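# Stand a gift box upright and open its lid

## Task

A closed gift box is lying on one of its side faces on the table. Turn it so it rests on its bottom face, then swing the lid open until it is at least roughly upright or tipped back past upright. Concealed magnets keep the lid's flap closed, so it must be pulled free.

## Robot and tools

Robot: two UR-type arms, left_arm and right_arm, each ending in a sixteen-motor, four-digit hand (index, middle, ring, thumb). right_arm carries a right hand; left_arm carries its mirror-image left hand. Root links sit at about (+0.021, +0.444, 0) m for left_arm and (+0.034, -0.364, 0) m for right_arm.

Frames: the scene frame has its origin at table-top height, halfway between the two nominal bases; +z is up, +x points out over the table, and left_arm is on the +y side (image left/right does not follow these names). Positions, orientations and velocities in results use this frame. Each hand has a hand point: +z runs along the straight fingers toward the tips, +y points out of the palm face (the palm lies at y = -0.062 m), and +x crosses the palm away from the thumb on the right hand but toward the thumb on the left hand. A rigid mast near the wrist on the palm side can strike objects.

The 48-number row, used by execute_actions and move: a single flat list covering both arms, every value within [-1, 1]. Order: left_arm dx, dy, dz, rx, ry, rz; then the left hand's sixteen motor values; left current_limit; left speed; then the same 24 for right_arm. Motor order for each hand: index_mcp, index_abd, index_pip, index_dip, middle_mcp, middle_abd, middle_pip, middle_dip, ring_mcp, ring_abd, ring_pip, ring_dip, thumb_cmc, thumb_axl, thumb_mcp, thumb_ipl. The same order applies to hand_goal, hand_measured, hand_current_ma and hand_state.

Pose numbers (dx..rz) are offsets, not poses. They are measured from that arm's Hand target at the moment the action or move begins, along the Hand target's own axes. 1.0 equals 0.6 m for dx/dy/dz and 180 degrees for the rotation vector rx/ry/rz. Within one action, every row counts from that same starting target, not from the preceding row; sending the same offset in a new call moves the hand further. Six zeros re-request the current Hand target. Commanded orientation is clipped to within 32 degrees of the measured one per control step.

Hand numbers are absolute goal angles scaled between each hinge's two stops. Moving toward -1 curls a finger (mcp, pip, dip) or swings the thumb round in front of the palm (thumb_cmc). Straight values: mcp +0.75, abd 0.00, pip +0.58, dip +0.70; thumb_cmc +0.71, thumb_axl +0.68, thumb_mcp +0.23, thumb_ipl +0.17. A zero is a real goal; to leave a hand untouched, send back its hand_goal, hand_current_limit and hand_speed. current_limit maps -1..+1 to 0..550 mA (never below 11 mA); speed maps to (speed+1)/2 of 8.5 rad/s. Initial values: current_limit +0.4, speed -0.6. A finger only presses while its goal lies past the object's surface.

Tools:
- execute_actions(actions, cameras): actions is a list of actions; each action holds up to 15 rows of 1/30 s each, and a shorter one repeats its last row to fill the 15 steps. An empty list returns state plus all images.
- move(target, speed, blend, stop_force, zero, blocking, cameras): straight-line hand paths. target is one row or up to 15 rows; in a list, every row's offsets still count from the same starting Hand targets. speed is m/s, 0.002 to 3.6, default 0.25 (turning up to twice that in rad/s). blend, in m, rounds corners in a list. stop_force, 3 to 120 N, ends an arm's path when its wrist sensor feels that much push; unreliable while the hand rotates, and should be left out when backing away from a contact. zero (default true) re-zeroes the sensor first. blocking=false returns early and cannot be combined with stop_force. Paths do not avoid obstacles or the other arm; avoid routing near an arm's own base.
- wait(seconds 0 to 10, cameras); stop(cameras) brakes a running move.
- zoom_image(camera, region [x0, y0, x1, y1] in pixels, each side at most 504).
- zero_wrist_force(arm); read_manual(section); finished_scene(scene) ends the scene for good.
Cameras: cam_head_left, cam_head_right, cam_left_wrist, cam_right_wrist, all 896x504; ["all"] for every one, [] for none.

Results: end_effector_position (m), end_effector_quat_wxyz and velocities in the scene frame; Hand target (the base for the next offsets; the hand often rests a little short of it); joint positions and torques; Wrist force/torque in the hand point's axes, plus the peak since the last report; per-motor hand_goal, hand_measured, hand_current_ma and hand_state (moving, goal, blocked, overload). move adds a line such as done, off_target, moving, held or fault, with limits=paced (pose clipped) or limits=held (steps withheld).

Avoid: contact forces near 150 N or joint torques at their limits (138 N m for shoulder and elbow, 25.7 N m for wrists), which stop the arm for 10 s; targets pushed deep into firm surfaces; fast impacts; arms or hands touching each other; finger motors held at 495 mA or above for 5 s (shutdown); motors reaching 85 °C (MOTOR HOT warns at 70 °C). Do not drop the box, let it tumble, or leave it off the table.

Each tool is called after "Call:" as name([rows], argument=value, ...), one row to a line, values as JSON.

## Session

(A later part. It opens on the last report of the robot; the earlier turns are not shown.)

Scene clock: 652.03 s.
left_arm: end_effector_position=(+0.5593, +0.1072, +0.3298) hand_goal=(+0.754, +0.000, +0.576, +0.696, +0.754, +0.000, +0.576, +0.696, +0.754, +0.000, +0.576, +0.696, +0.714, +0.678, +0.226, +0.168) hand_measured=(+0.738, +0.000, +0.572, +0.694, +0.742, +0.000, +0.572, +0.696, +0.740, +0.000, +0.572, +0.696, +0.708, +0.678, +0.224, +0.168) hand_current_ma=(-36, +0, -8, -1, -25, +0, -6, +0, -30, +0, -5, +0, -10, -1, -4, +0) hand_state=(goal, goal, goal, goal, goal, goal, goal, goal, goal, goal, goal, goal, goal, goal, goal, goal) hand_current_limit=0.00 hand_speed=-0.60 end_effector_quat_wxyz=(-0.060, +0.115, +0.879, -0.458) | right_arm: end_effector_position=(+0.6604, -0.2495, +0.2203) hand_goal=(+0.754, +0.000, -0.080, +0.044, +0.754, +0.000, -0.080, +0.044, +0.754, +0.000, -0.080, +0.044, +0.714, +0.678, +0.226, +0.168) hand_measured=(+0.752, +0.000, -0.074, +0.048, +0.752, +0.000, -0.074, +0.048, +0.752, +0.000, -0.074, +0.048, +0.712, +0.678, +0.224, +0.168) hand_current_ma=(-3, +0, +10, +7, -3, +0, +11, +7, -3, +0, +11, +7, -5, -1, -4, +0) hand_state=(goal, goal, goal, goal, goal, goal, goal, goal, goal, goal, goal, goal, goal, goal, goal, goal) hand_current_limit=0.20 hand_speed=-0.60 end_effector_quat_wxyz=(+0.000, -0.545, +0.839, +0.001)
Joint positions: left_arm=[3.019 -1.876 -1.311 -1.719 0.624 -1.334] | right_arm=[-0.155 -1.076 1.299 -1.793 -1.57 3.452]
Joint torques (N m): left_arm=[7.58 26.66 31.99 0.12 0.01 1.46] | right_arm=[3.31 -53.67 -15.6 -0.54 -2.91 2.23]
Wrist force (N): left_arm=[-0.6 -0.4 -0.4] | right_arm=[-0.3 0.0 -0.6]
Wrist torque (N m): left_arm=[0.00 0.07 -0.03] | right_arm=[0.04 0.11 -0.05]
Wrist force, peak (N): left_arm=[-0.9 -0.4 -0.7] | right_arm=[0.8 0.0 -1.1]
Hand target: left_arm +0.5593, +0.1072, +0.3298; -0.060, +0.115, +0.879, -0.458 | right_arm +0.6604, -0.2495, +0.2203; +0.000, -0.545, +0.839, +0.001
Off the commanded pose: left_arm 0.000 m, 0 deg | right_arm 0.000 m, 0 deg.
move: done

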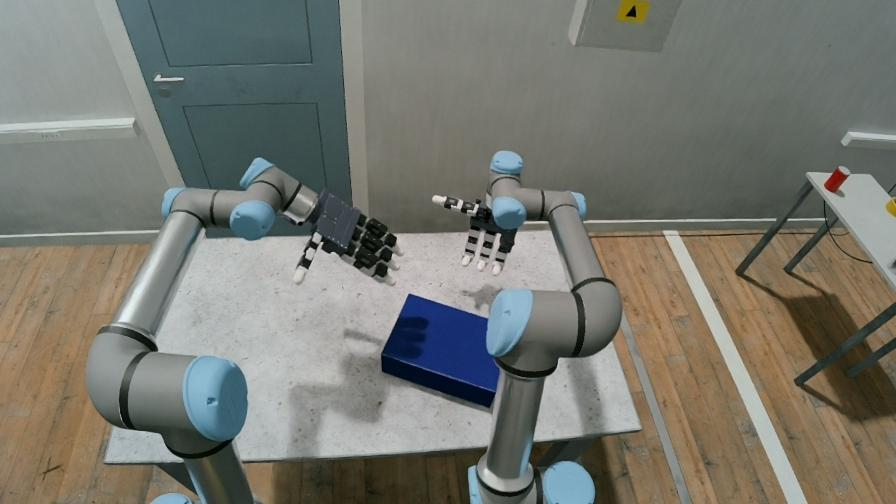

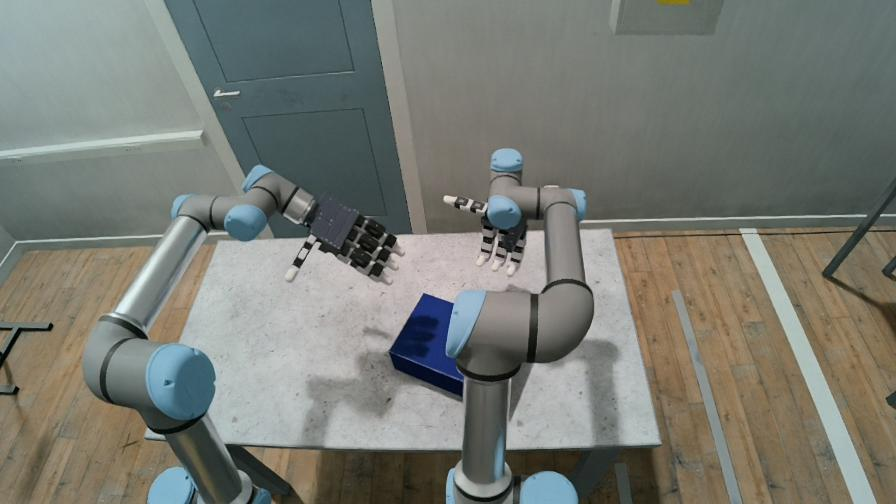

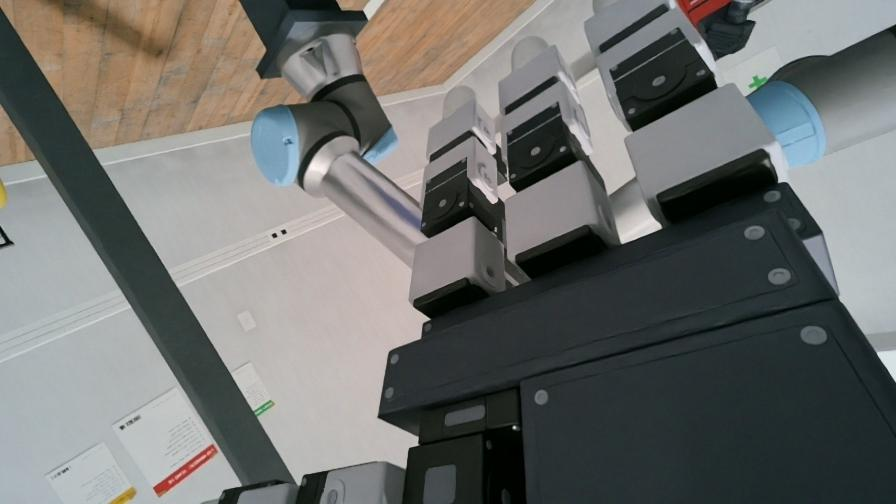

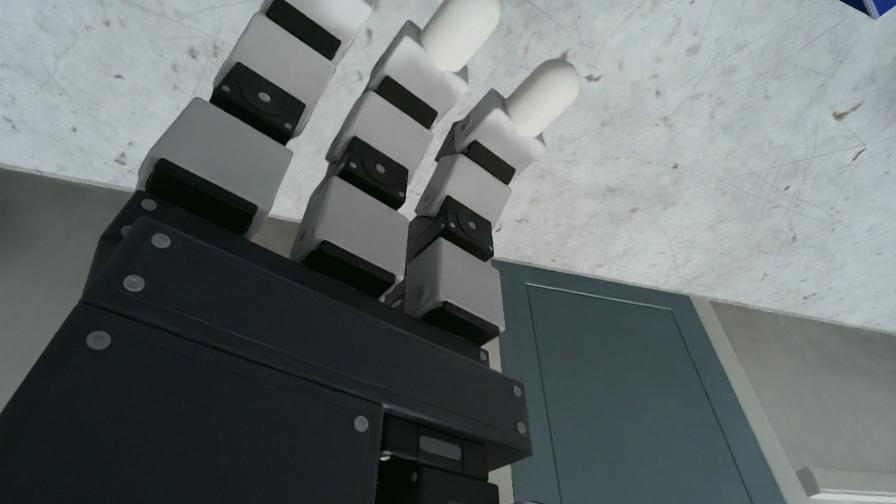

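Call:
move(target=[0,0,0,0,0,0,0.754,0,0.576,0.696,0.754,0,0.576,0.696,0.754,0,0.576,0.696,0.714,0.678,0.226,0.168,0,-0.6,-0.015,0.08,0.208,0,0,0,0.754,0,-0.08,0.044,0.754,0,-0.08,0.044,0.754,0,-0.08,0.044,0.714,0.678,0.226,0.168,0.2,-0.6], speed=0.15, cameras=["cam_head_left","cam_head_right","cam_right_wrist"])

Call:
zoom_image(camera="cam_head_left", region=[370, 230, 550, 410])

Scene clock: 675.90 s.
left_arm: end_effector_position=(+0.5593, +0.1072, +0.3298) hand_goal=(+0.754, +0.000, +0.576, +0.696, +0.754, +0.000, +0.576, +0.696, +0.754, +0.000, +0.576, +0.696, +0.714, +0.678, +0.226, +0.168) hand_measured=(+0.738, +0.000, +0.572, +0.694, +0.742, +0.000, +0.572, +0.696, +0.740, +0.000, +0.572, +0.696, +0.708, +0.678, +0.224, +0.168) hand_current_ma=(-36, +0, -8, -1, -25, +0, -6, +0, -30, +0, -5, +0, -10, -1, -4, +0) hand_state=(goal, goal, goal, goal, goal, goal, goal, goal, goal, goal, goal, goal, goal, goal, goal, goal) hand_current_limit=0.00 hand_speed=-0.60 end_effector_quat_wxyz=(-0.060, +0.115, +0.879, -0.458) | right_arm: end_effector_position=(+0.6202, -0.2216, +0.0956) hand_goal=(+0.754, +0.000, -0.080, +0.044, +0.754, +0.000, -0.080, +0.044, +0.754, +0.000, -0.080, +0.044, +0.714, +0.678, +0.226, +0.168) hand_measured=(+0.752, +0.000, -0.074, +0.048, +0.752, +0.000, -0.074, +0.048, +0.752, +0.000, -0.074, +0.048, +0.712, +0.678, +0.224, +0.168) hand_current_ma=(-3, +0, +10, +7, -3, +0, +11, +7, -3, +0, +10, +7, -4, -1, -4, +0) hand_state=(goal, goal, goal, goal, goal, goal, goal, goal, goal, goal, goal, goal, goal, goal, goal, goal) hand_current_limit=0.20 hand_speed=-0.60 end_effector_quat_wxyz=(+0.000, -0.545, +0.839, +0.001)
Joint positions: left_arm=[3.019 -1.876 -1.311 -1.719 0.624 -1.334] | right_arm=[-0.119 -1.047 1.598 -2.122 -1.57 3.489]
Joint torques (N m): left_arm=[6.68 25.3 31.07 0.47 -0.04 1.51] | right_arm=[7.33 -28.01 -12.33 -4.19 3.08 2.27]
Wrist force (N): left_arm=[-0.7 -0.6 -0.2] | right_arm=[-0.1 -0.3 -0.1]
Wrist torque (N m): left_arm=[-0.05 0.08 -0.03] | right_arm=[0.00 -0.03 -0.01]
Wrist force, peak (N): left_arm=[-0.9 -0.6 -0.6] | right_arm=[0.1 -0.3 -1.3]
Hand target: left_arm +0.5593, +0.1072, +0.3298; -0.060, +0.115, +0.879, -0.458 | right_arm +0.6202, -0.2216, +0.0955; +0.000, -0.545, +0.839, +0.001
Off the commanded pose: left_arm 0.000 m, 0 deg | right_arm 0.000 m, 0 deg.
move: done
Images, in order (width x height): cam_head_left 896x504, cam_head_right 896x504, cam_right_wrist 896x504.

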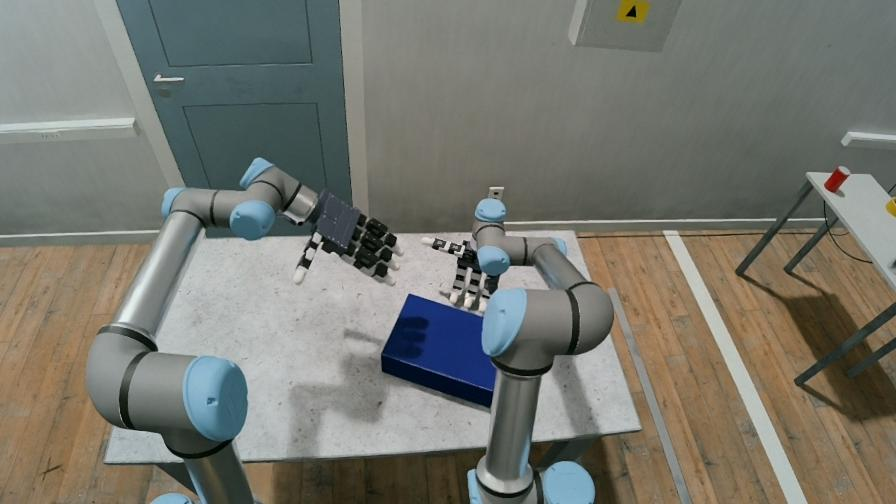

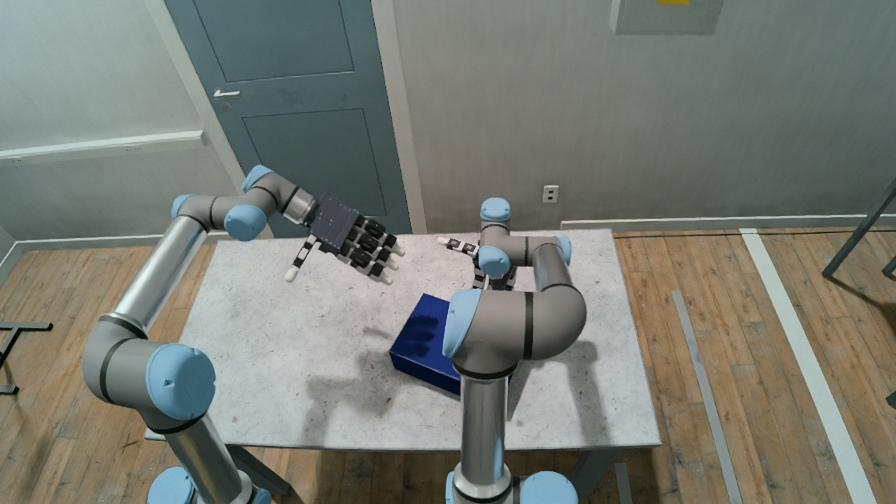

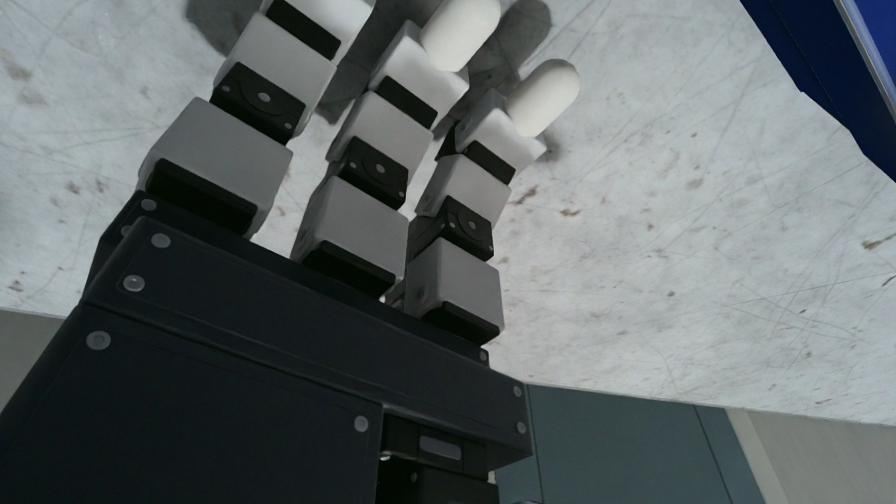

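Scaled by 2.800 from the camera's 896x504 image, which has a finer 1280x720 frame.

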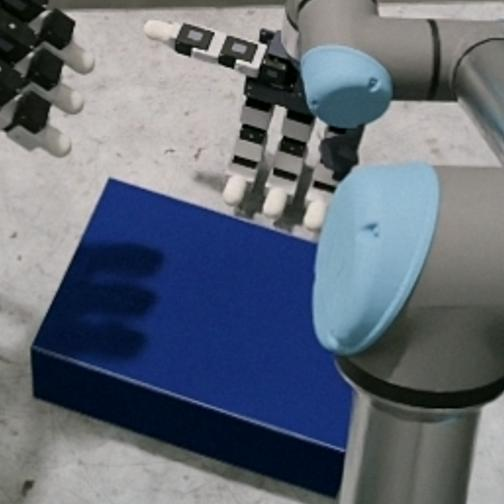

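Call:
move(target=[0,0,0,0,0,0,0.754,0,0.576,0.696,0.754,0,0.576,0.696,0.754,0,0.576,0.696,0.714,0.678,0.226,0.168,0,-0.6,0,0.11,0,0,0,0,0.754,0,-0.08,0.044,0.754,0,-0.08,0.044,0.754,0,-0.08,0.044,0.714,0.678,0.226,0.168,0.2,-0.6], speed=0.015, stop_force=3, cameras=["cam_head_left","cam_right_wrist"])

Call:
zoom_image(camera="cam_head_left", region=[370, 230, 550, 410])

Scene clock: 691.90 s.
left_arm: end_effector_position=(+0.5593, +0.1072, +0.3298) hand_goal=(+0.754, +0.000, +0.576, +0.696, +0.754, +0.000, +0.576, +0.696, +0.754, +0.000, +0.576, +0.696, +0.714, +0.678, +0.226, +0.168) hand_measured=(+0.738, +0.000, +0.572, +0.694, +0.742, +0.000, +0.572, +0.696, +0.740, +0.000, +0.572, +0.696, +0.708, +0.678, +0.224, +0.168) hand_current_ma=(-36, +0, -8, -1, -25, +0, -6, +0, -30, +0, -5, +0, -10, -1, -4, +0) hand_state=(goal, goal, goal, goal, goal, goal, goal, goal, goal, goal, goal, goal, goal, goal, goal, goal) hand_current_limit=0.00 hand_speed=-0.60 end_effector_quat_wxyz=(-0.060, +0.115, +0.879, -0.458) | right_arm: end_effector_position=(+0.5599, -0.1947, +0.0956) hand_goal=(+0.754, +0.000, -0.080, +0.044, +0.754, +0.000, -0.080, +0.044, +0.754, +0.000, -0.080, +0.044, +0.714, +0.678, +0.226, +0.168) hand_measured=(+0.756, +0.000, -0.076, +0.044, +0.756, +0.000, -0.076, +0.044, +0.756, +0.000, -0.076, +0.046, +0.712, +0.678, +0.224, +0.168) hand_current_ma=(+5, +0, +5, +0, +3, +0, +8, +1, +2, +0, +8, +2, -4, -1, -4, +0) hand_state=(goal, goal, goal, goal, goal, goal, goal, goal, goal, goal, goal, goal, goal, goal, goal, goal) hand_current_limit=0.20 hand_speed=-0.60 end_effector_quat_wxyz=(+0.000, -0.545, +0.839, +0.001)
Joint positions: left_arm=[3.019 -1.876 -1.311 -1.719 0.624 -1.334] | right_arm=[-0.08 -1.159 1.776 -2.187 -1.57 3.527]
Joint torques (N m): left_arm=[7.21 26.65 31.44 0.42 -0.19 1.45] | right_arm=[7.57 -46.76 -10.93 -3.71 3.14 2.16]
Wrist force (N): left_arm=[-0.8 -0.4 -0.4] | right_arm=[-0.2 -2.1 -0.7]
Wrist torque (N m): left_arm=[-0.02 0.09 -0.04] | right_arm=[0.03 0.01 -0.07]
Wrist force, peak (N): left_arm=[-0.9 -0.7 -0.6] | right_arm=[0.0 -3.0 -1.9]
Hand target: left_arm +0.5593, +0.1072, +0.3298; -0.060, +0.115, +0.879, -0.458 | right_arm +0.5599, -0.1947, +0.0956; +0.000, -0.545, +0.839, +0.001
Off the commanded pose: left_arm 0.000 m, 0 deg | right_arm 0.000 m, 0 deg.
move: done
Images, in order (width x height): cam_head_left 896x504, cam_right_wrist 896x504.

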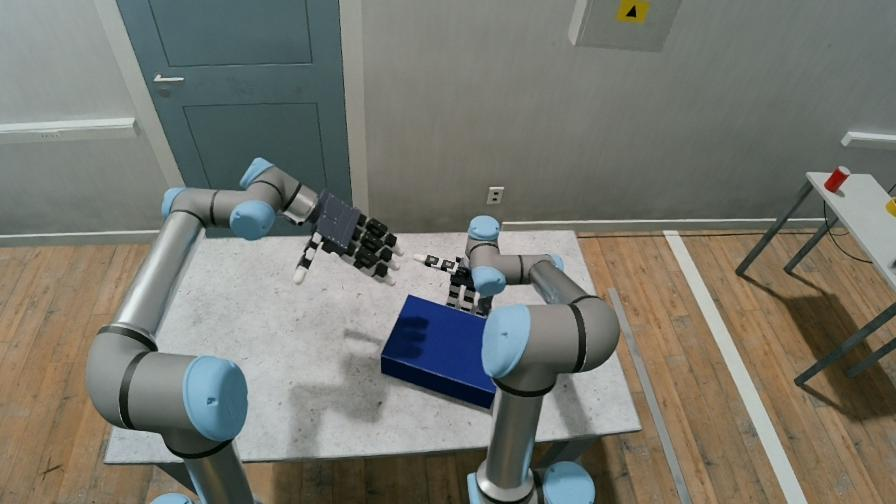

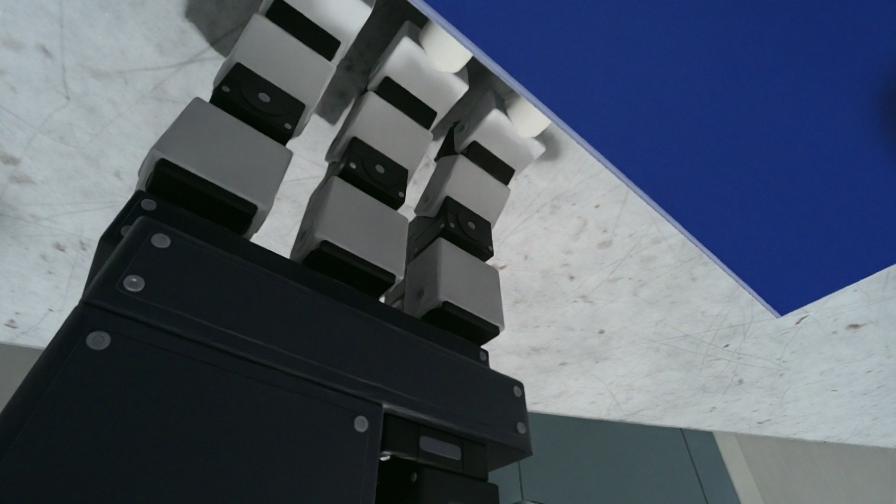

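Scaled by 2.800 from the camera's 896x504 image, which has a finer 1280x720 frame.

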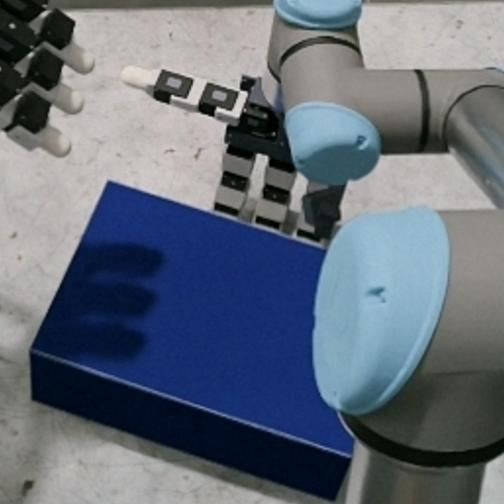

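Call:
move(target=[0,0,0,0,0,0,0.754,0,0.576,0.696,0.754,0,0.576,0.696,0.754,0,0.576,0.696,0.714,0.678,0.226,0.168,0,-0.6,0,0,-0.06,0,0,0,0.754,0,-0.08,0.044,0.754,0,-0.08,0.044,0.754,0,-0.08,0.044,0.714,0.678,0.226,0.168,0.2,-0.6], speed=0.015, stop_force=8, cameras=["cam_head_left","cam_right_wrist"])

Call:
zoom_image(camera="cam_head_left", region=[370, 230, 550, 410])

Scene clock: 704.93 s.
left_arm: end_effector_position=(+0.5593, +0.1072, +0.3298) hand_goal=(+0.754, +0.000, +0.576, +0.696, +0.754, +0.000, +0.576, +0.696, +0.754, +0.000, +0.576, +0.696, +0.714, +0.678, +0.226, +0.168) hand_measured=(+0.738, +0.000, +0.572, +0.694, +0.742, +0.000, +0.572, +0.696, +0.740, +0.000, +0.572, +0.696, +0.708, +0.678, +0.224, +0.168) hand_current_ma=(-36, +0, -8, -1, -25, +0, -6, +0, -30, +0, -5, +0, -10, -1, -4, +0) hand_state=(goal, goal, goal, goal, goal, goal, goal, goal, goal, goal, goal, goal, goal, goal, goal, goal) hand_current_limit=0.00 hand_speed=-0.60 end_effector_quat_wxyz=(-0.060, +0.115, +0.879, -0.458) | right_arm: end_effector_position=(+0.5599, -0.1947, +0.1316) hand_goal=(+0.754, +0.000, -0.080, +0.044, +0.754, +0.000, -0.080, +0.044, +0.754, +0.000, -0.080, +0.044, +0.714, +0.678, +0.226, +0.168) hand_measured=(+0.764, +0.000, -0.072, +0.048, +0.764, +0.000, -0.072, +0.048, +0.764, +0.000, -0.072, +0.048, +0.712, +0.678, +0.224, +0.168) hand_current_ma=(+26, +0, +16, +6, +23, +0, +17, +6, +21, +0, +15, +5, -4, -1, -4, +0) hand_state=(goal, goal, goal, goal, goal, goal, goal, goal, goal, goal, goal, goal, goal, goal, goal, goal) hand_current_limit=0.20 hand_speed=-0.60 end_effector_quat_wxyz=(+0.000, -0.545, +0.839, +0.001)
Joint positions: left_arm=[3.019 -1.876 -1.311 -1.719 0.624 -1.334] | right_arm=[-0.08 -1.206 1.736 -2.101 -1.57 3.527]
Joint torques (N m): left_arm=[7.04 25.86 30.33 0.42 -0.16 1.38] | right_arm=[-2.76 -46.55 -32.45 -0.21 2.61 -1.63]
Wrist force (N): left_arm=[-0.7 -0.2 -0.5] | right_arm=[0.2 -1.1 0.1]
Wrist torque (N m): left_arm=[0.03 0.08 -0.04] | right_arm=[0.01 -0.07 0.03]
Wrist force, peak (N): left_arm=[-1.0 -0.5 -0.6] | right_arm=[0.4 -1.3 2.7]
Hand target: left_arm +0.5593, +0.1072, +0.3298; -0.060, +0.115, +0.879, -0.458 | right_arm +0.5599, -0.1947, +0.1316; +0.000, -0.545, +0.839, +0.001
Off the commanded pose: left_arm 0.000 m, 0 deg | right_arm 0.000 m, 0 deg.
move: done
Images, in order (width x height): cam_head_left 896x504, cam_right_wrist 896x504.

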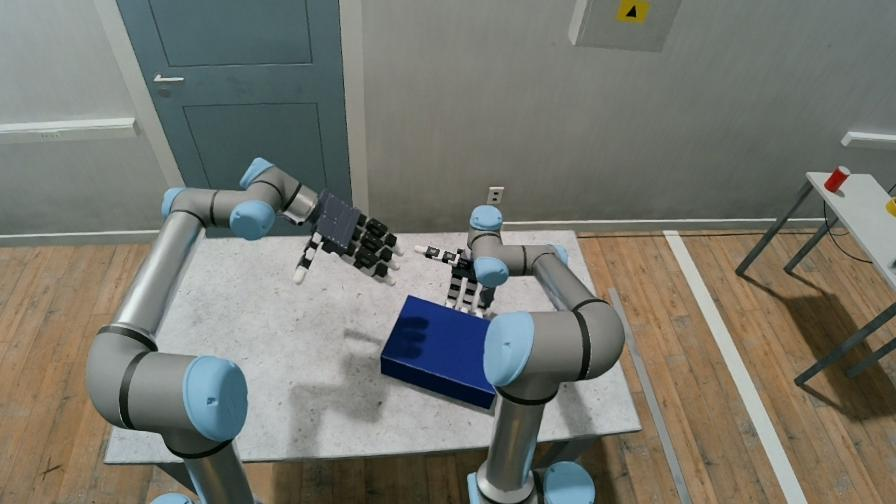

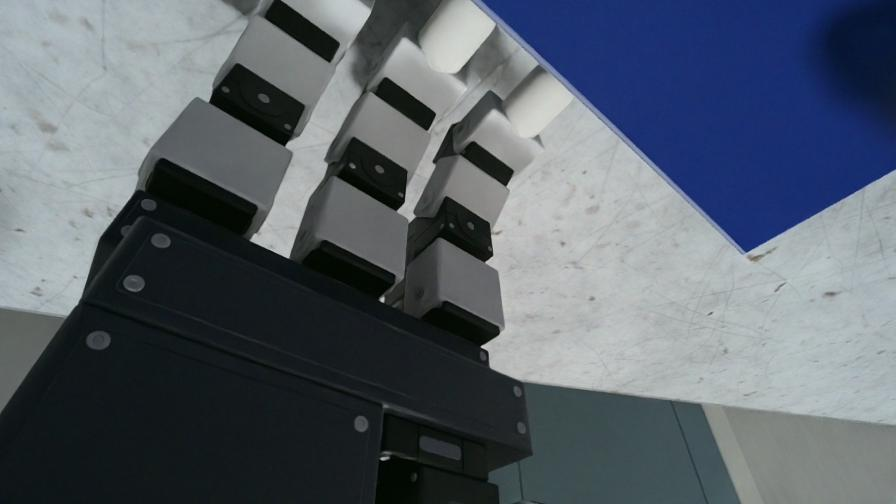

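Scaled by 2.800 from the camera's 896x504 image, which has a finer 1280x720 frame.

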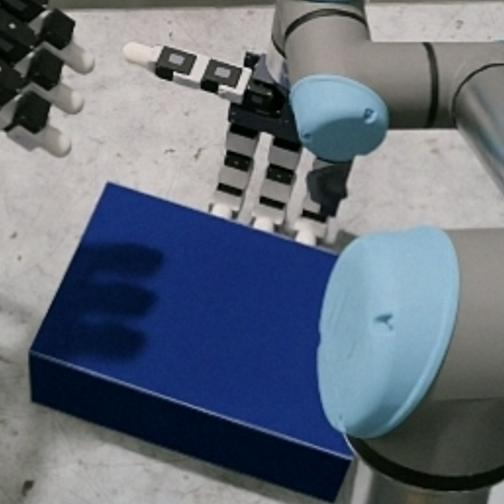

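Call:
move([
  [0.554,-0.1825,0.4055,0,-0.3686,-0.2583,0.754,0,0.576,0.696,0.754,0,0.576,0.696,0.754,0,0.576,0.696,0.714,0.678,0.226,0.168,1,-0.6,0,-0.05,0,0,0,0,0.754,0,-0.08,0.044,0.754,0,-0.08,0.044,0.754,0,-0.08,0.044,0.714,0.678,0.226,0.168,0.2,-0.6],
  [0.549,0.1057,0.633,0,-0.3686,-0.2583,0.754,0,0.576,0.696,0.754,0,0.576,0.696,0.754,0,0.576,0.696,0.714,0.678,0.226,0.168,1,-0.6,0,-0.05,0.069,0,0,0,0.754,0,-0.08,0.044,0.754,0,-0.08,0.044,0.754,0,-0.08,0.044,0.714,0.678,0.226,0.168,0.2,-0.6],
], speed=0.2, cameras=["cam_head_left","cam_head_right","cam_right_wrist","cam_left_wrist"])

Call:
zoom_image(camera="cam_head_left", region=[340, 230, 550, 440])

Scene clock: 785.53 s.
left_arm: end_effector_position=(+0.1701, -0.0611, +0.2514) hand_goal=(+0.754, +0.000, +0.576, +0.696, +0.754, +0.000, +0.576, +0.696, +0.754, +0.000, +0.576, +0.696, +0.714, +0.678, +0.226, +0.168) hand_measured=(+0.740, +0.000, +0.572, +0.694, +0.742, +0.000, +0.572, +0.696, +0.740, +0.000, +0.572, +0.696, +0.704, +0.678, +0.224, +0.168) hand_current_ma=(-34, +0, -8, -1, -27, +0, -6, +0, -33, +0, -5, +0, -18, -1, -4, +0) hand_state=(goal, goal, goal, goal, goal, goal, goal, goal, goal, goal, goal, goal, goal, goal, goal, goal) hand_current_limit=1.00 hand_speed=-0.60 end_effector_quat_wxyz=(+0.251, -0.484, +0.744, -0.385) | right_arm: end_effector_position=(+0.5873, -0.2070, +0.1177) hand_goal=(+0.754, +0.000, -0.080, +0.044, +0.754, +0.000, -0.080, +0.044, +0.754, +0.000, -0.080, +0.044, +0.714, +0.678, +0.226, +0.168) hand_measured=(+0.758, +0.000, -0.074, +0.048, +0.758, +0.000, -0.074, +0.048, +0.758, +0.000, -0.074, +0.048, +0.712, +0.678, +0.224, +0.168) hand_current_ma=(+7, +0, +10, +6, +6, +0, +11, +6, +6, +0, +10, +5, -4, -1, -4, +0) hand_state=(goal, goal, goal, goal, goal, goal, goal, goal, goal, goal, goal, goal, goal, goal, goal, goal) hand_current_limit=0.20 hand_speed=-0.60 end_effector_quat_wxyz=(+0.000, -0.545, +0.839, +0.001)
Joint positions: left_arm=[1.96 -1.582 -2.111 -0.224 2.173 -3.647] | right_arm=[-0.099 -1.137 1.674 -2.108 -1.57 3.509]
Joint torques (N m): left_arm=[7.9 37.72 28.49 1.05 -0.92 1.54] | right_arm=[-1.24 -24.22 -13.01 -3.94 -1.2 -0.91]
Wrist force (N): left_arm=[-0.6 0.0 -0.1] | right_arm=[-0.2 -0.6 -0.1]
Wrist torque (N m): left_arm=[0.00 0.08 -0.05] | right_arm=[-0.06 0.00 0.16]
Wrist force, peak (N): left_arm=[-0.8 5.0 2.4] | right_arm=[0.0 -1.4 0.8]
Hand target: left_arm +0.1701, -0.0611, +0.2514; +0.251, -0.484, +0.744, -0.385 (not the last commanded pose) | right_arm +0.5873, -0.2069, +0.1176; +0.000, -0.545, +0.839, +0.001 (not the last commanded pose)
Off the commanded pose: left_arm 0.191 m, 0 deg | right_arm 0.028 m, 0 deg.
move: held (left_arm; a check stopped the path), off_target (right_arm; braked when a check withheld steps of left_arm); path passed 1 of 2 targets; limits=held
pose unreachable (left arm): on one or more control steps of this call, first in action 0 (counted from 0), this arm could not follow its commanded pose, so it was not sent that pose on those steps. It may still have moved: this result reports where it is.
cause: moving toward the commanded pose would bring a part of the arm too close to another arm (a part of this arm just beyond joint 6 (wrist 3) and a part of the right arm just beyond its joint 2 (shoulder lift), 13 mm apart when this arm was first held).

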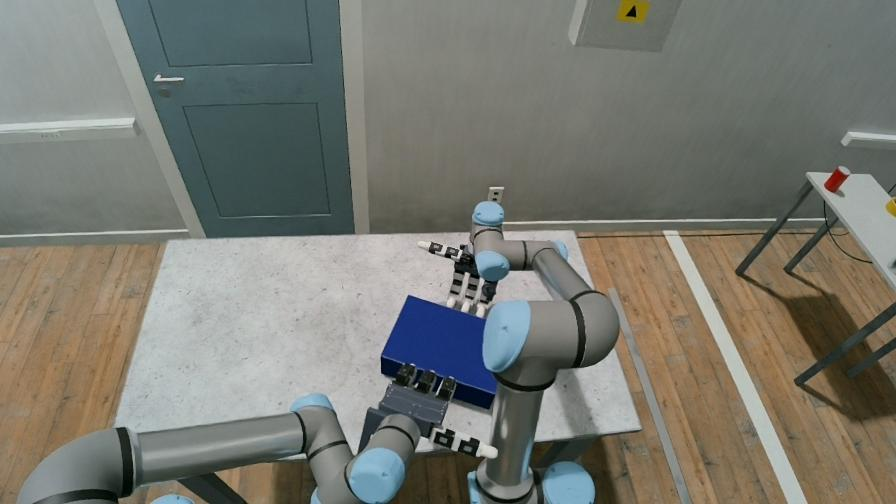

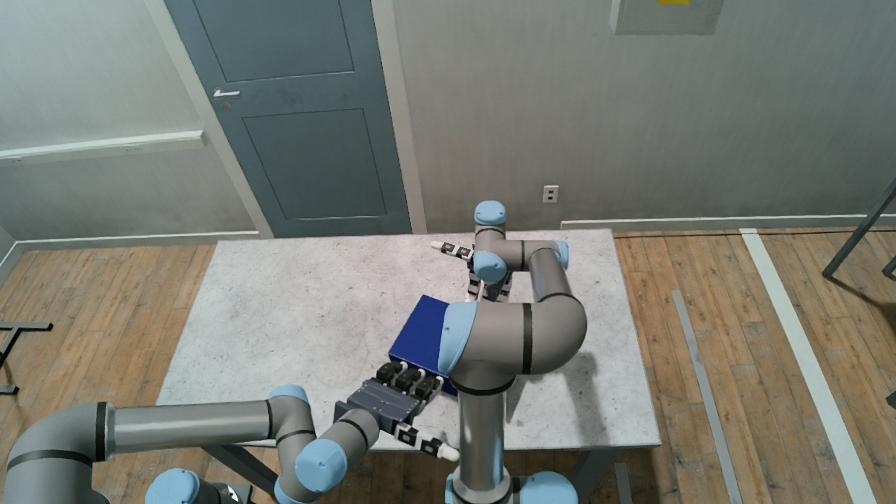

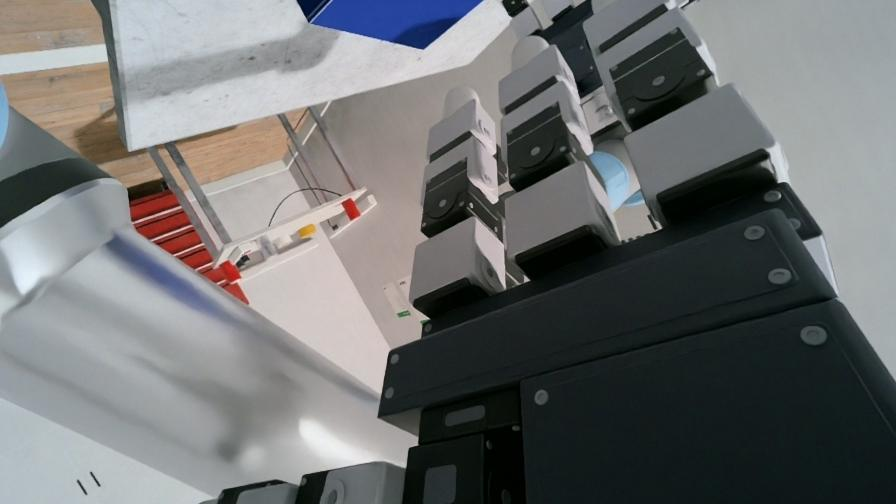

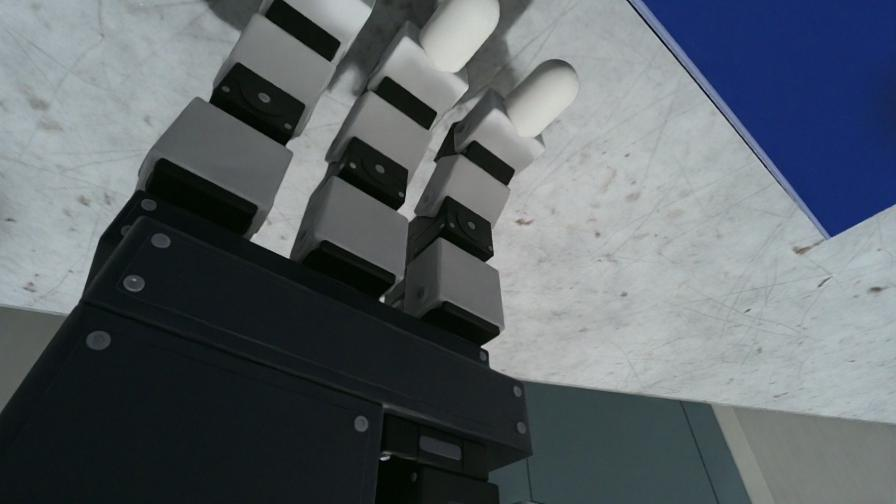

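Scaled by 2.400 from the camera's 896x504 image, which has a finer 1280x720 frame.

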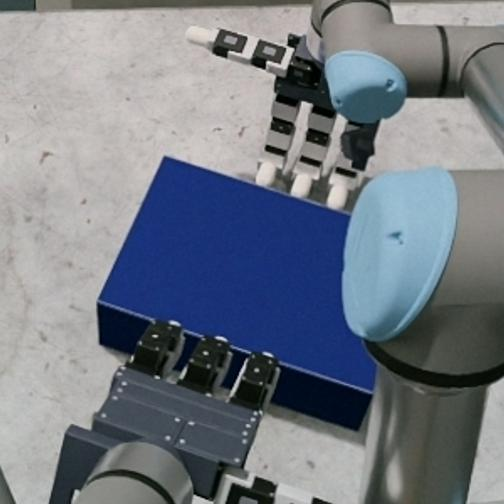

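Call:
move([
  [-0.149,-0.004,0.0055,0,0,0,0.754,0,0.576,0.696,0.754,0,0.576,0.696,0.754,0,0.576,0.696,0.714,0.678,0.226,0.168,1,-0.6,0,0,0,0,0,0,0.754,0,-0.08,0.044,0.754,0,-0.08,0.044,0.754,0,-0.08,0.044,0.714,0.678,0.226,0.168,0.2,-0.6],
  [-0.149,0.262,0.192,0,0,0,0.754,0,0.576,0.696,0.754,0,0.576,0.696,0.754,0,0.576,0.696,0.714,0.678,0.226,0.168,1,-0.6,0,0,0.046,0,0,0,0.754,0,-0.08,0.044,0.754,0,-0.08,0.044,0.754,0,-0.08,0.044,0.714,0.678,0.226,0.168,0.2,-0.6],
], speed=0.15, cameras=["cam_head_left"])

Call:
zoom_image(camera="cam_head_left", region=[340, 230, 550, 440])

Scene clock: 814.50 s.
left_arm: end_effector_position=(+0.2095, +0.0194, +0.0567) hand_goal=(+0.754, +0.000, +0.576, +0.696, +0.754, +0.000, +0.576, +0.696, +0.754, +0.000, +0.576, +0.696, +0.714, +0.678, +0.226, +0.168) hand_measured=(+0.740, +0.000, +0.572, +0.694, +0.742, +0.000, +0.572, +0.696, +0.740, +0.000, +0.572, +0.696, +0.704, +0.678, +0.224, +0.168) hand_current_ma=(-34, +0, -8, -1, -27, +0, -6, +0, -33, +0, -5, +0, -18, -1, -4, +0) hand_state=(goal, goal, goal, goal, goal, goal, goal, goal, goal, goal, goal, goal, goal, goal, goal, goal) hand_current_limit=1.00 hand_speed=-0.60 end_effector_quat_wxyz=(+0.251, -0.484, +0.744, -0.385) | right_arm: end_effector_position=(+0.5873, -0.2069, +0.0900) hand_goal=(+0.754, +0.000, -0.080, +0.044, +0.754, +0.000, -0.080, +0.044, +0.754, +0.000, -0.080, +0.044, +0.714, +0.678, +0.226, +0.168) hand_measured=(+0.758, +0.000, -0.074, +0.048, +0.758, +0.000, -0.074, +0.048, +0.758, +0.000, -0.074, +0.048, +0.712, +0.678, +0.224, +0.168) hand_current_ma=(+7, +0, +10, +6, +6, +0, +11, +6, +6, +0, +10, +5, -4, -1, -4, +0) hand_state=(goal, goal, goal, goal, goal, goal, goal, goal, goal, goal, goal, goal, goal, goal, goal, goal) hand_current_limit=0.20 hand_speed=-0.60 end_effector_quat_wxyz=(+0.000, -0.545, +0.839, +0.001)
Joint positions: left_arm=[2.157 -1.943 -2.483 0.586 2.027 -3.494] | right_arm=[-0.099 -1.101 1.703 -2.172 -1.57 3.509]
Joint torques (N m): left_arm=[-5.38 14.53 18.97 5.27 2.19 1.79] | right_arm=[4.08 -25.21 -12.46 -4.15 2 2.06]
Wrist force (N): left_arm=[-0.5 0.0 -0.8] | right_arm=[-0.3 -0.7 -0.1]
Wrist torque (N m): left_arm=[0.03 0.03 -0.02] | right_arm=[-0.08 0.01 0.13]
Wrist force, peak (N): left_arm=[-0.4 -1.2 -1.3] | right_arm=[-0.2 -0.8 -0.3]
Hand target: left_arm +0.2095, +0.0194, +0.0567; +0.251, -0.484, +0.744, -0.385 | right_arm +0.5873, -0.2069, +0.0900; +0.000, -0.545, +0.839, +0.001
Off the commanded pose: left_arm 0.000 m, 0 deg | right_arm 0.000 m, 0 deg.
move: done
Images, in order (width x height): cam_head_left 896x504.

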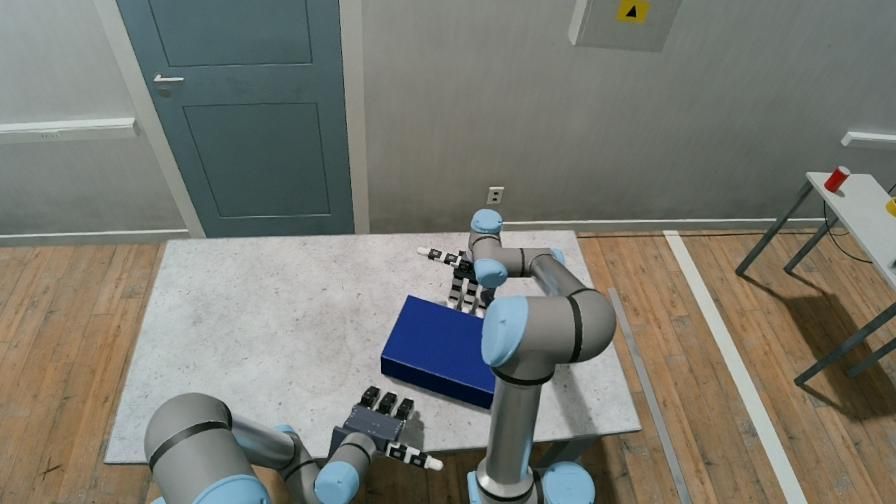

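Scaled by 2.400 from the camera's 896x504 image, which has a finer 1280x720 frame.

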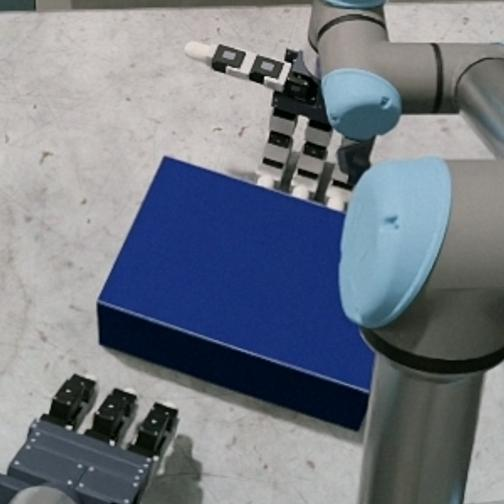

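Call:
move([
  [0.083,0,0,0,0,0,0.754,0,0.576,0.696,0.754,0,0.576,0.696,0.754,0,0.576,0.696,0.714,0.678,0.226,0.168,1,-0.6,0,0,0,0,0,0,0.754,0,-0.08,0.044,0.754,0,-0.08,0.044,0.754,0,-0.08,0.044,0.714,0.678,0.226,0.168,0.2,-0.6],
  [0.083,-0.1146,0.1636,0,0,0,0.754,0,0.576,0.696,0.754,0,0.576,0.696,0.754,0,0.576,0.696,0.714,0.678,0.226,0.168,1,-0.6,0,0,0,0,0,0,0.754,0,-0.08,0.044,0.754,0,-0.08,0.044,0.754,0,-0.08,0.044,0.714,0.678,0.226,0.168,0.2,-0.6],
], speed=[0.08, 0.02], stop_force=3, cameras=["cam_head_left"])

Call:
zoom_image(camera="cam_head_left", region=[340, 230, 550, 440])

Scene clock: 838.17 s.
left_arm: end_effector_position=(+0.2722, -0.0628, +0.0563) hand_goal=(+0.754, +0.000, +0.576, +0.696, +0.754, +0.000, +0.576, +0.696, +0.754, +0.000, +0.576, +0.696, +0.714, +0.678, +0.226, +0.168) hand_measured=(+0.740, +0.000, +0.574, +0.696, +0.742, +0.000, +0.572, +0.696, +0.740, +0.000, +0.572, +0.696, +0.704, +0.678, +0.224, +0.168) hand_current_ma=(-33, +0, -3, -1, -27, +0, -6, +0, -33, +0, -5, +0, -18, -1, -4, +0) hand_state=(goal, goal, goal, goal, goal, goal, goal, goal, goal, goal, goal, goal, goal, goal, goal, goal) hand_current_limit=1.00 hand_speed=-0.60 end_effector_quat_wxyz=(+0.251, -0.484, +0.744, -0.385) | right_arm: end_effector_position=(+0.5873, -0.2069, +0.0900) hand_goal=(+0.754, +0.000, -0.080, +0.044, +0.754, +0.000, -0.080, +0.044, +0.754, +0.000, -0.080, +0.044, +0.714, +0.678, +0.226, +0.168) hand_measured=(+0.764, +0.000, -0.078, +0.042, +0.758, +0.000, -0.074, +0.046, +0.758, +0.000, -0.074, +0.048, +0.712, +0.678, +0.224, +0.168) hand_current_ma=(+22, +0, +5, -3, +10, +0, +10, +2, +6, +0, +10, +5, -4, -1, -4, +0) hand_state=(goal, goal, goal, goal, goal, goal, goal, goal, goal, goal, goal, goal, goal, goal, goal, goal) hand_current_limit=0.20 hand_speed=-0.60 end_effector_quat_wxyz=(+0.000, -0.545, +0.839, +0.001)
Joint positions: left_arm=[2.173 -2.064 -2.212 0.442 2.015 -3.483] | right_arm=[-0.099 -1.101 1.703 -2.172 -1.57 3.509]
Joint torques (N m): left_arm=[-7.89 48.89 -0.62 5.13 2.22 -1.05] | right_arm=[3.2 -24.5 -12.3 0.13 1.99 2.09]
Wrist force (N): left_arm=[-0.2 0.1 -1.0] | right_arm=[-0.3 -2.5 -1.4]
Wrist torque (N m): left_arm=[0.06 0.02 0.15] | right_arm=[0.09 0.01 0.15]
Wrist force, peak (N): left_arm=[0.1 0.7 -6.0] | right_arm=[-0.4 -3.2 -1.9]
Hand target: left_arm +0.2722, -0.0628, +0.0563; +0.251, -0.484, +0.744, -0.385 (not the last commanded pose) | right_arm +0.5873, -0.2069, +0.0900; +0.000, -0.545, +0.839, +0.001
Off the commanded pose: left_arm 0.029 m, 0 deg | right_arm 0.000 m, 0 deg.
move: contact (left_arm); path passed 1 of 2 targets
Images, in order (width x height): cam_head_left 896x504.

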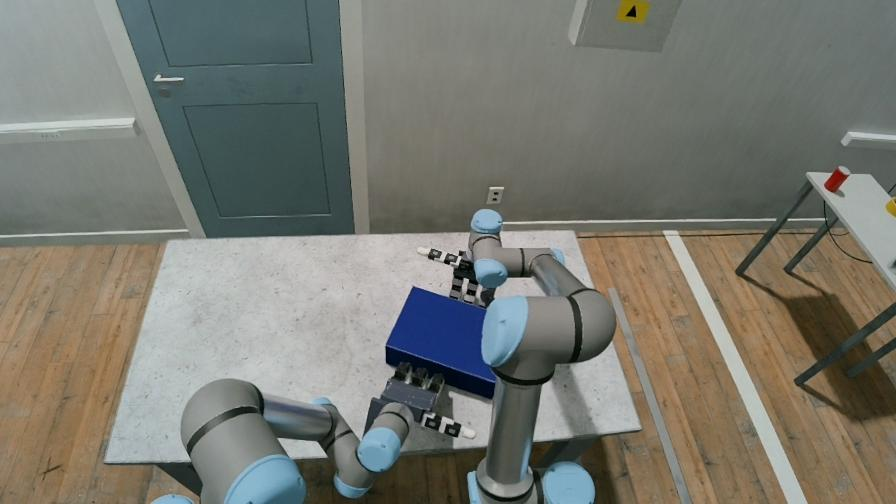

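Scaled by 2.400 from the camera's 896x504 image, which has a finer 1280x720 frame.

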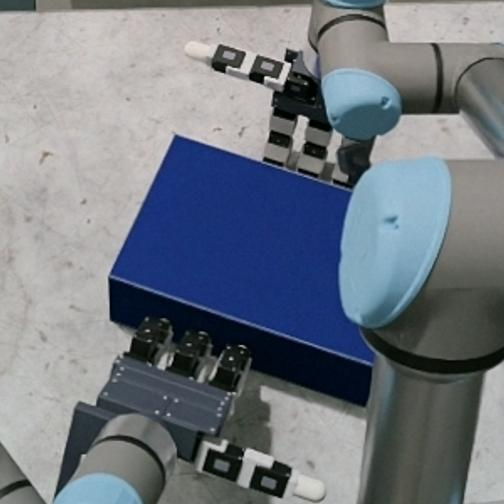

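Call:
move(target=[0,0,0,0,0,0,0.754,0,0.576,0.696,0.754,0,0.576,0.696,0.754,0,0.576,0.696,0.714,0.678,0.226,0.168,1,-0.6,0,0.03,0,0,0,0,0.754,0,-0.08,0.044,0.754,0,-0.08,0.044,0.754,0,-0.08,0.044,0.714,0.678,0.226,0.168,1,-0.6], speed=0.01, stop_force=7, cameras=["cam_right_wrist"])

Call:
move(target=[0,0,0,0,0,0,0.754,0,0.576,0.696,0.754,0,0.576,0.696,0.754,0,0.576,0.696,0.714,0.678,0.226,0.168,1,-0.6,0,0,-0.06,0,0,0,0.754,0,-0.08,0.044,0.754,0,-0.08,0.044,0.754,0,-0.08,0.044,0.714,0.678,0.226,0.168,1,-0.6], speed=0.012, stop_force=15, cameras=["cam_head_left","cam_right_wrist"])

Call:
zoom_image(camera="cam_head_left", region=[340, 230, 550, 440])

Scene clock: 855.87 s.
left_arm: end_effector_position=(+0.2722, -0.0628, +0.0563) hand_goal=(+0.754, +0.000, +0.576, +0.696, +0.754, +0.000, +0.576, +0.696, +0.754, +0.000, +0.576, +0.696, +0.714, +0.678, +0.226, +0.168) hand_measured=(+0.740, +0.000, +0.572, +0.696, +0.742, +0.000, +0.572, +0.696, +0.740, +0.000, +0.572, +0.696, +0.704, +0.678, +0.224, +0.168) hand_current_ma=(-35, +0, -4, -1, -28, +0, -6, +0, -33, +0, -5, +0, -18, -1, -4, +0) hand_state=(goal, goal, goal, goal, goal, goal, goal, goal, goal, goal, goal, goal, goal, goal, goal, goal) hand_current_limit=1.00 hand_speed=-0.60 end_effector_quat_wxyz=(+0.251, -0.484, +0.744, -0.385) | right_arm: end_effector_position=(+0.5852, -0.2060, +0.0900) hand_goal=(+0.754, +0.000, -0.080, +0.044, +0.754, +0.000, -0.080, +0.044, +0.754, +0.000, -0.080, +0.044, +0.714, +0.678, +0.226, +0.168) hand_measured=(+0.778, +0.000, -0.082, +0.030, +0.772, +0.000, -0.080, +0.034, +0.768, +0.000, -0.078, +0.038, +0.712, +0.678, +0.224, +0.168) hand_current_ma=(+67, +0, -4, -32, +51, +0, +0, -22, +37, -1, +3, -11, -4, -1, -4, +0) hand_state=(blocked, goal, goal, goal, goal, goal, goal, goal, goal, goal, goal, goal, goal, goal, goal, goal) hand_current_limit=1.00 hand_speed=-0.60 end_effector_quat_wxyz=(+0.000, -0.545, +0.839, +0.001)
Joint positions: left_arm=[2.173 -2.064 -2.212 0.442 2.015 -3.483] | right_arm=[-0.097 -1.105 1.709 -2.174 -1.57 3.51]
Joint torques (N m): left_arm=[1.09 42.32 2.62 3.41 2.22 -1.23] | right_arm=[-3.94 -22.94 -28.73 0.89 2.02 -1.62]
Wrist force (N): left_arm=[-0.2 0.3 -7.2] | right_arm=[1.1 -5.4 -3.3]
Wrist torque (N m): left_arm=[0.45 0.08 0.15] | right_arm=[0.21 0.07 -0.05]
Wrist force, peak (N): left_arm=[-0.3 0.3 -7.5] | right_arm=[0.2 -9.7 -3.8]
Hand target: left_arm +0.2722, -0.0628, +0.0563; +0.251, -0.484, +0.744, -0.385 | right_arm +0.5852, -0.2060, +0.0900; +0.000, -0.545, +0.839, +0.001 (not the last commanded pose)
Off the commanded pose: left_arm 0.000 m, 0 deg | right_arm 0.016 m, 0 deg.
move: contact (right_arm)
Images, in order (width x height): cam_right_wrist 896x504.

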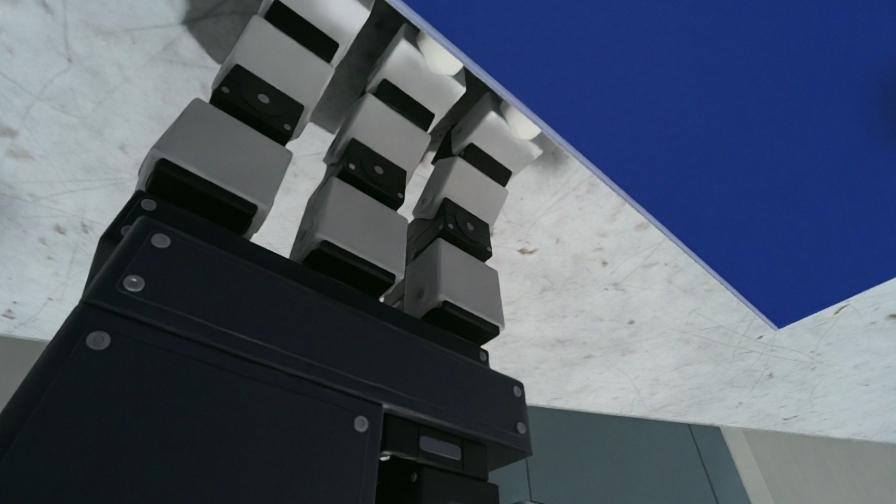

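Scene clock: 859.83 s.
left_arm: end_effector_position=(+0.2722, -0.0628, +0.0563) hand_goal=(+0.754, +0.000, +0.576, +0.696, +0.754, +0.000, +0.576, +0.696, +0.754, +0.000, +0.576, +0.696, +0.714, +0.678, +0.226, +0.168) hand_measured=(+0.740, +0.000, +0.572, +0.696, +0.742, +0.000, +0.572, +0.696, +0.740, +0.000, +0.572, +0.696, +0.704, +0.678, +0.224, +0.168) hand_current_ma=(-35, +0, -5, -1, -28, +0, -6, +0, -33, +0, -5, +0, -18, -1, -4, +0) hand_state=(goal, goal, goal, goal, goal, goal, goal, goal, goal, goal, goal, goal, goal, goal, goal, goal) hand_current_limit=1.00 hand_speed=-0.60 end_effector_quat_wxyz=(+0.251, -0.484, +0.744, -0.385) | right_arm: end_effector_position=(+0.5852, -0.2060, +0.1260) hand_goal=(+0.754, +0.000, -0.080, +0.044, +0.754, +0.000, -0.080, +0.044, +0.754, +0.000, -0.080, +0.044, +0.714, +0.678, +0.226, +0.168) hand_measured=(+0.778, +0.000, -0.070, +0.048, +0.772, +0.000, -0.068, +0.048, +0.768, +0.000, -0.068, +0.050, +0.712, +0.678, +0.224, +0.168) hand_current_ma=(+67, +0, +21, +8, +51, +0, +25, +9, +37, -1, +26, +12, -4, -1, -4, +0) hand_state=(blocked, goal, goal, goal, goal, goal, goal, goal, goal, goal, goal, goal, goal, goal, goal, goal) hand_current_limit=1.00 hand_speed=-0.60 end_effector_quat_wxyz=(+0.000, -0.545, +0.839, +0.001)
Joint positions: left_arm=[2.173 -2.064 -2.212 0.442 2.015 -3.483] | right_arm=[-0.097 -1.151 1.671 -2.091 -1.57 3.51]
Joint torques (N m): left_arm=[7.37 23.44 11.37 1.32 2.15 -1.03] | right_arm=[-6.02 -49.85 -33.28 -0.28 2.81 -1.86]
Wrist force (N): left_arm=[-0.1 0.3 -2.6] | right_arm=[-0.2 -1.6 1.7]
Wrist torque (N m): left_arm=[0.12 0.04 0.17] | right_arm=[-0.03 -0.06 0.00]
Wrist force, peak (N): left_arm=[-0.3 0.4 -7.4] | right_arm=[0.8 -5.5 -3.1]
Hand target: left_arm +0.2722, -0.0628, +0.0563; +0.251, -0.484, +0.744, -0.385 | right_arm +0.5852, -0.2060, +0.1260; +0.000, -0.545, +0.839, +0.001
Off the commanded pose: left_arm 0.000 m, 0 deg | right_arm 0.000 m, 0 deg.
move: done
Images, in order (width x height): cam_head_left 896x504, cam_right_wrist 896x504.

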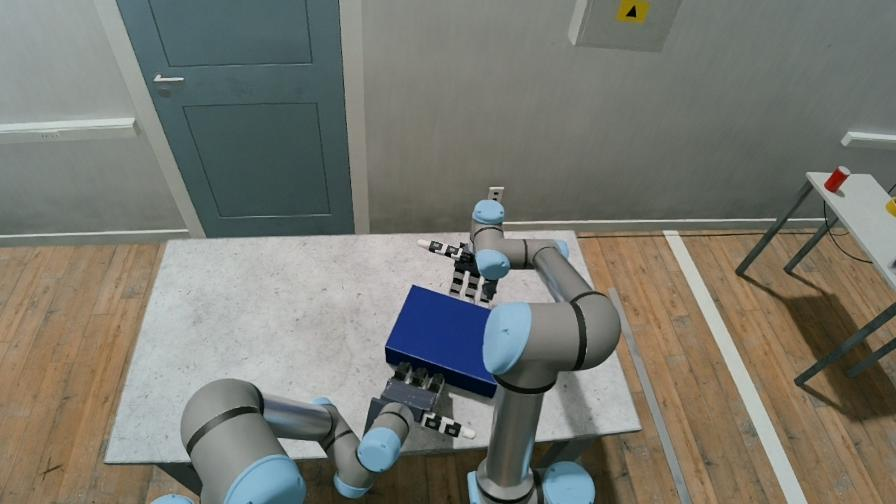

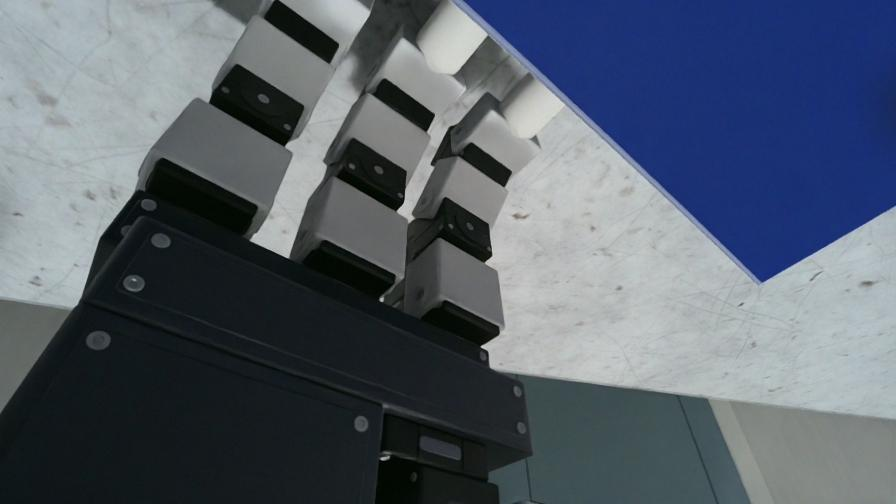

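Scaled by 2.400 from the camera's 896x504 image, which has a finer 1280x720 frame.

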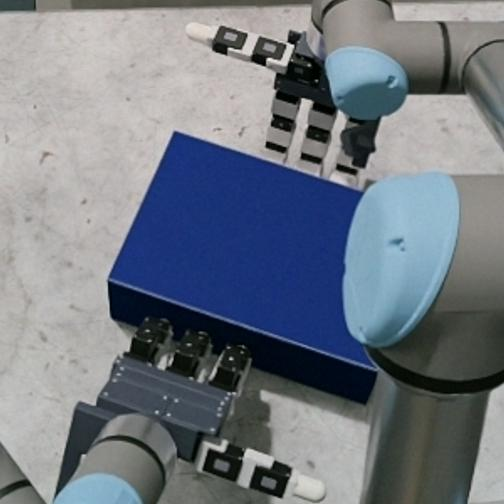

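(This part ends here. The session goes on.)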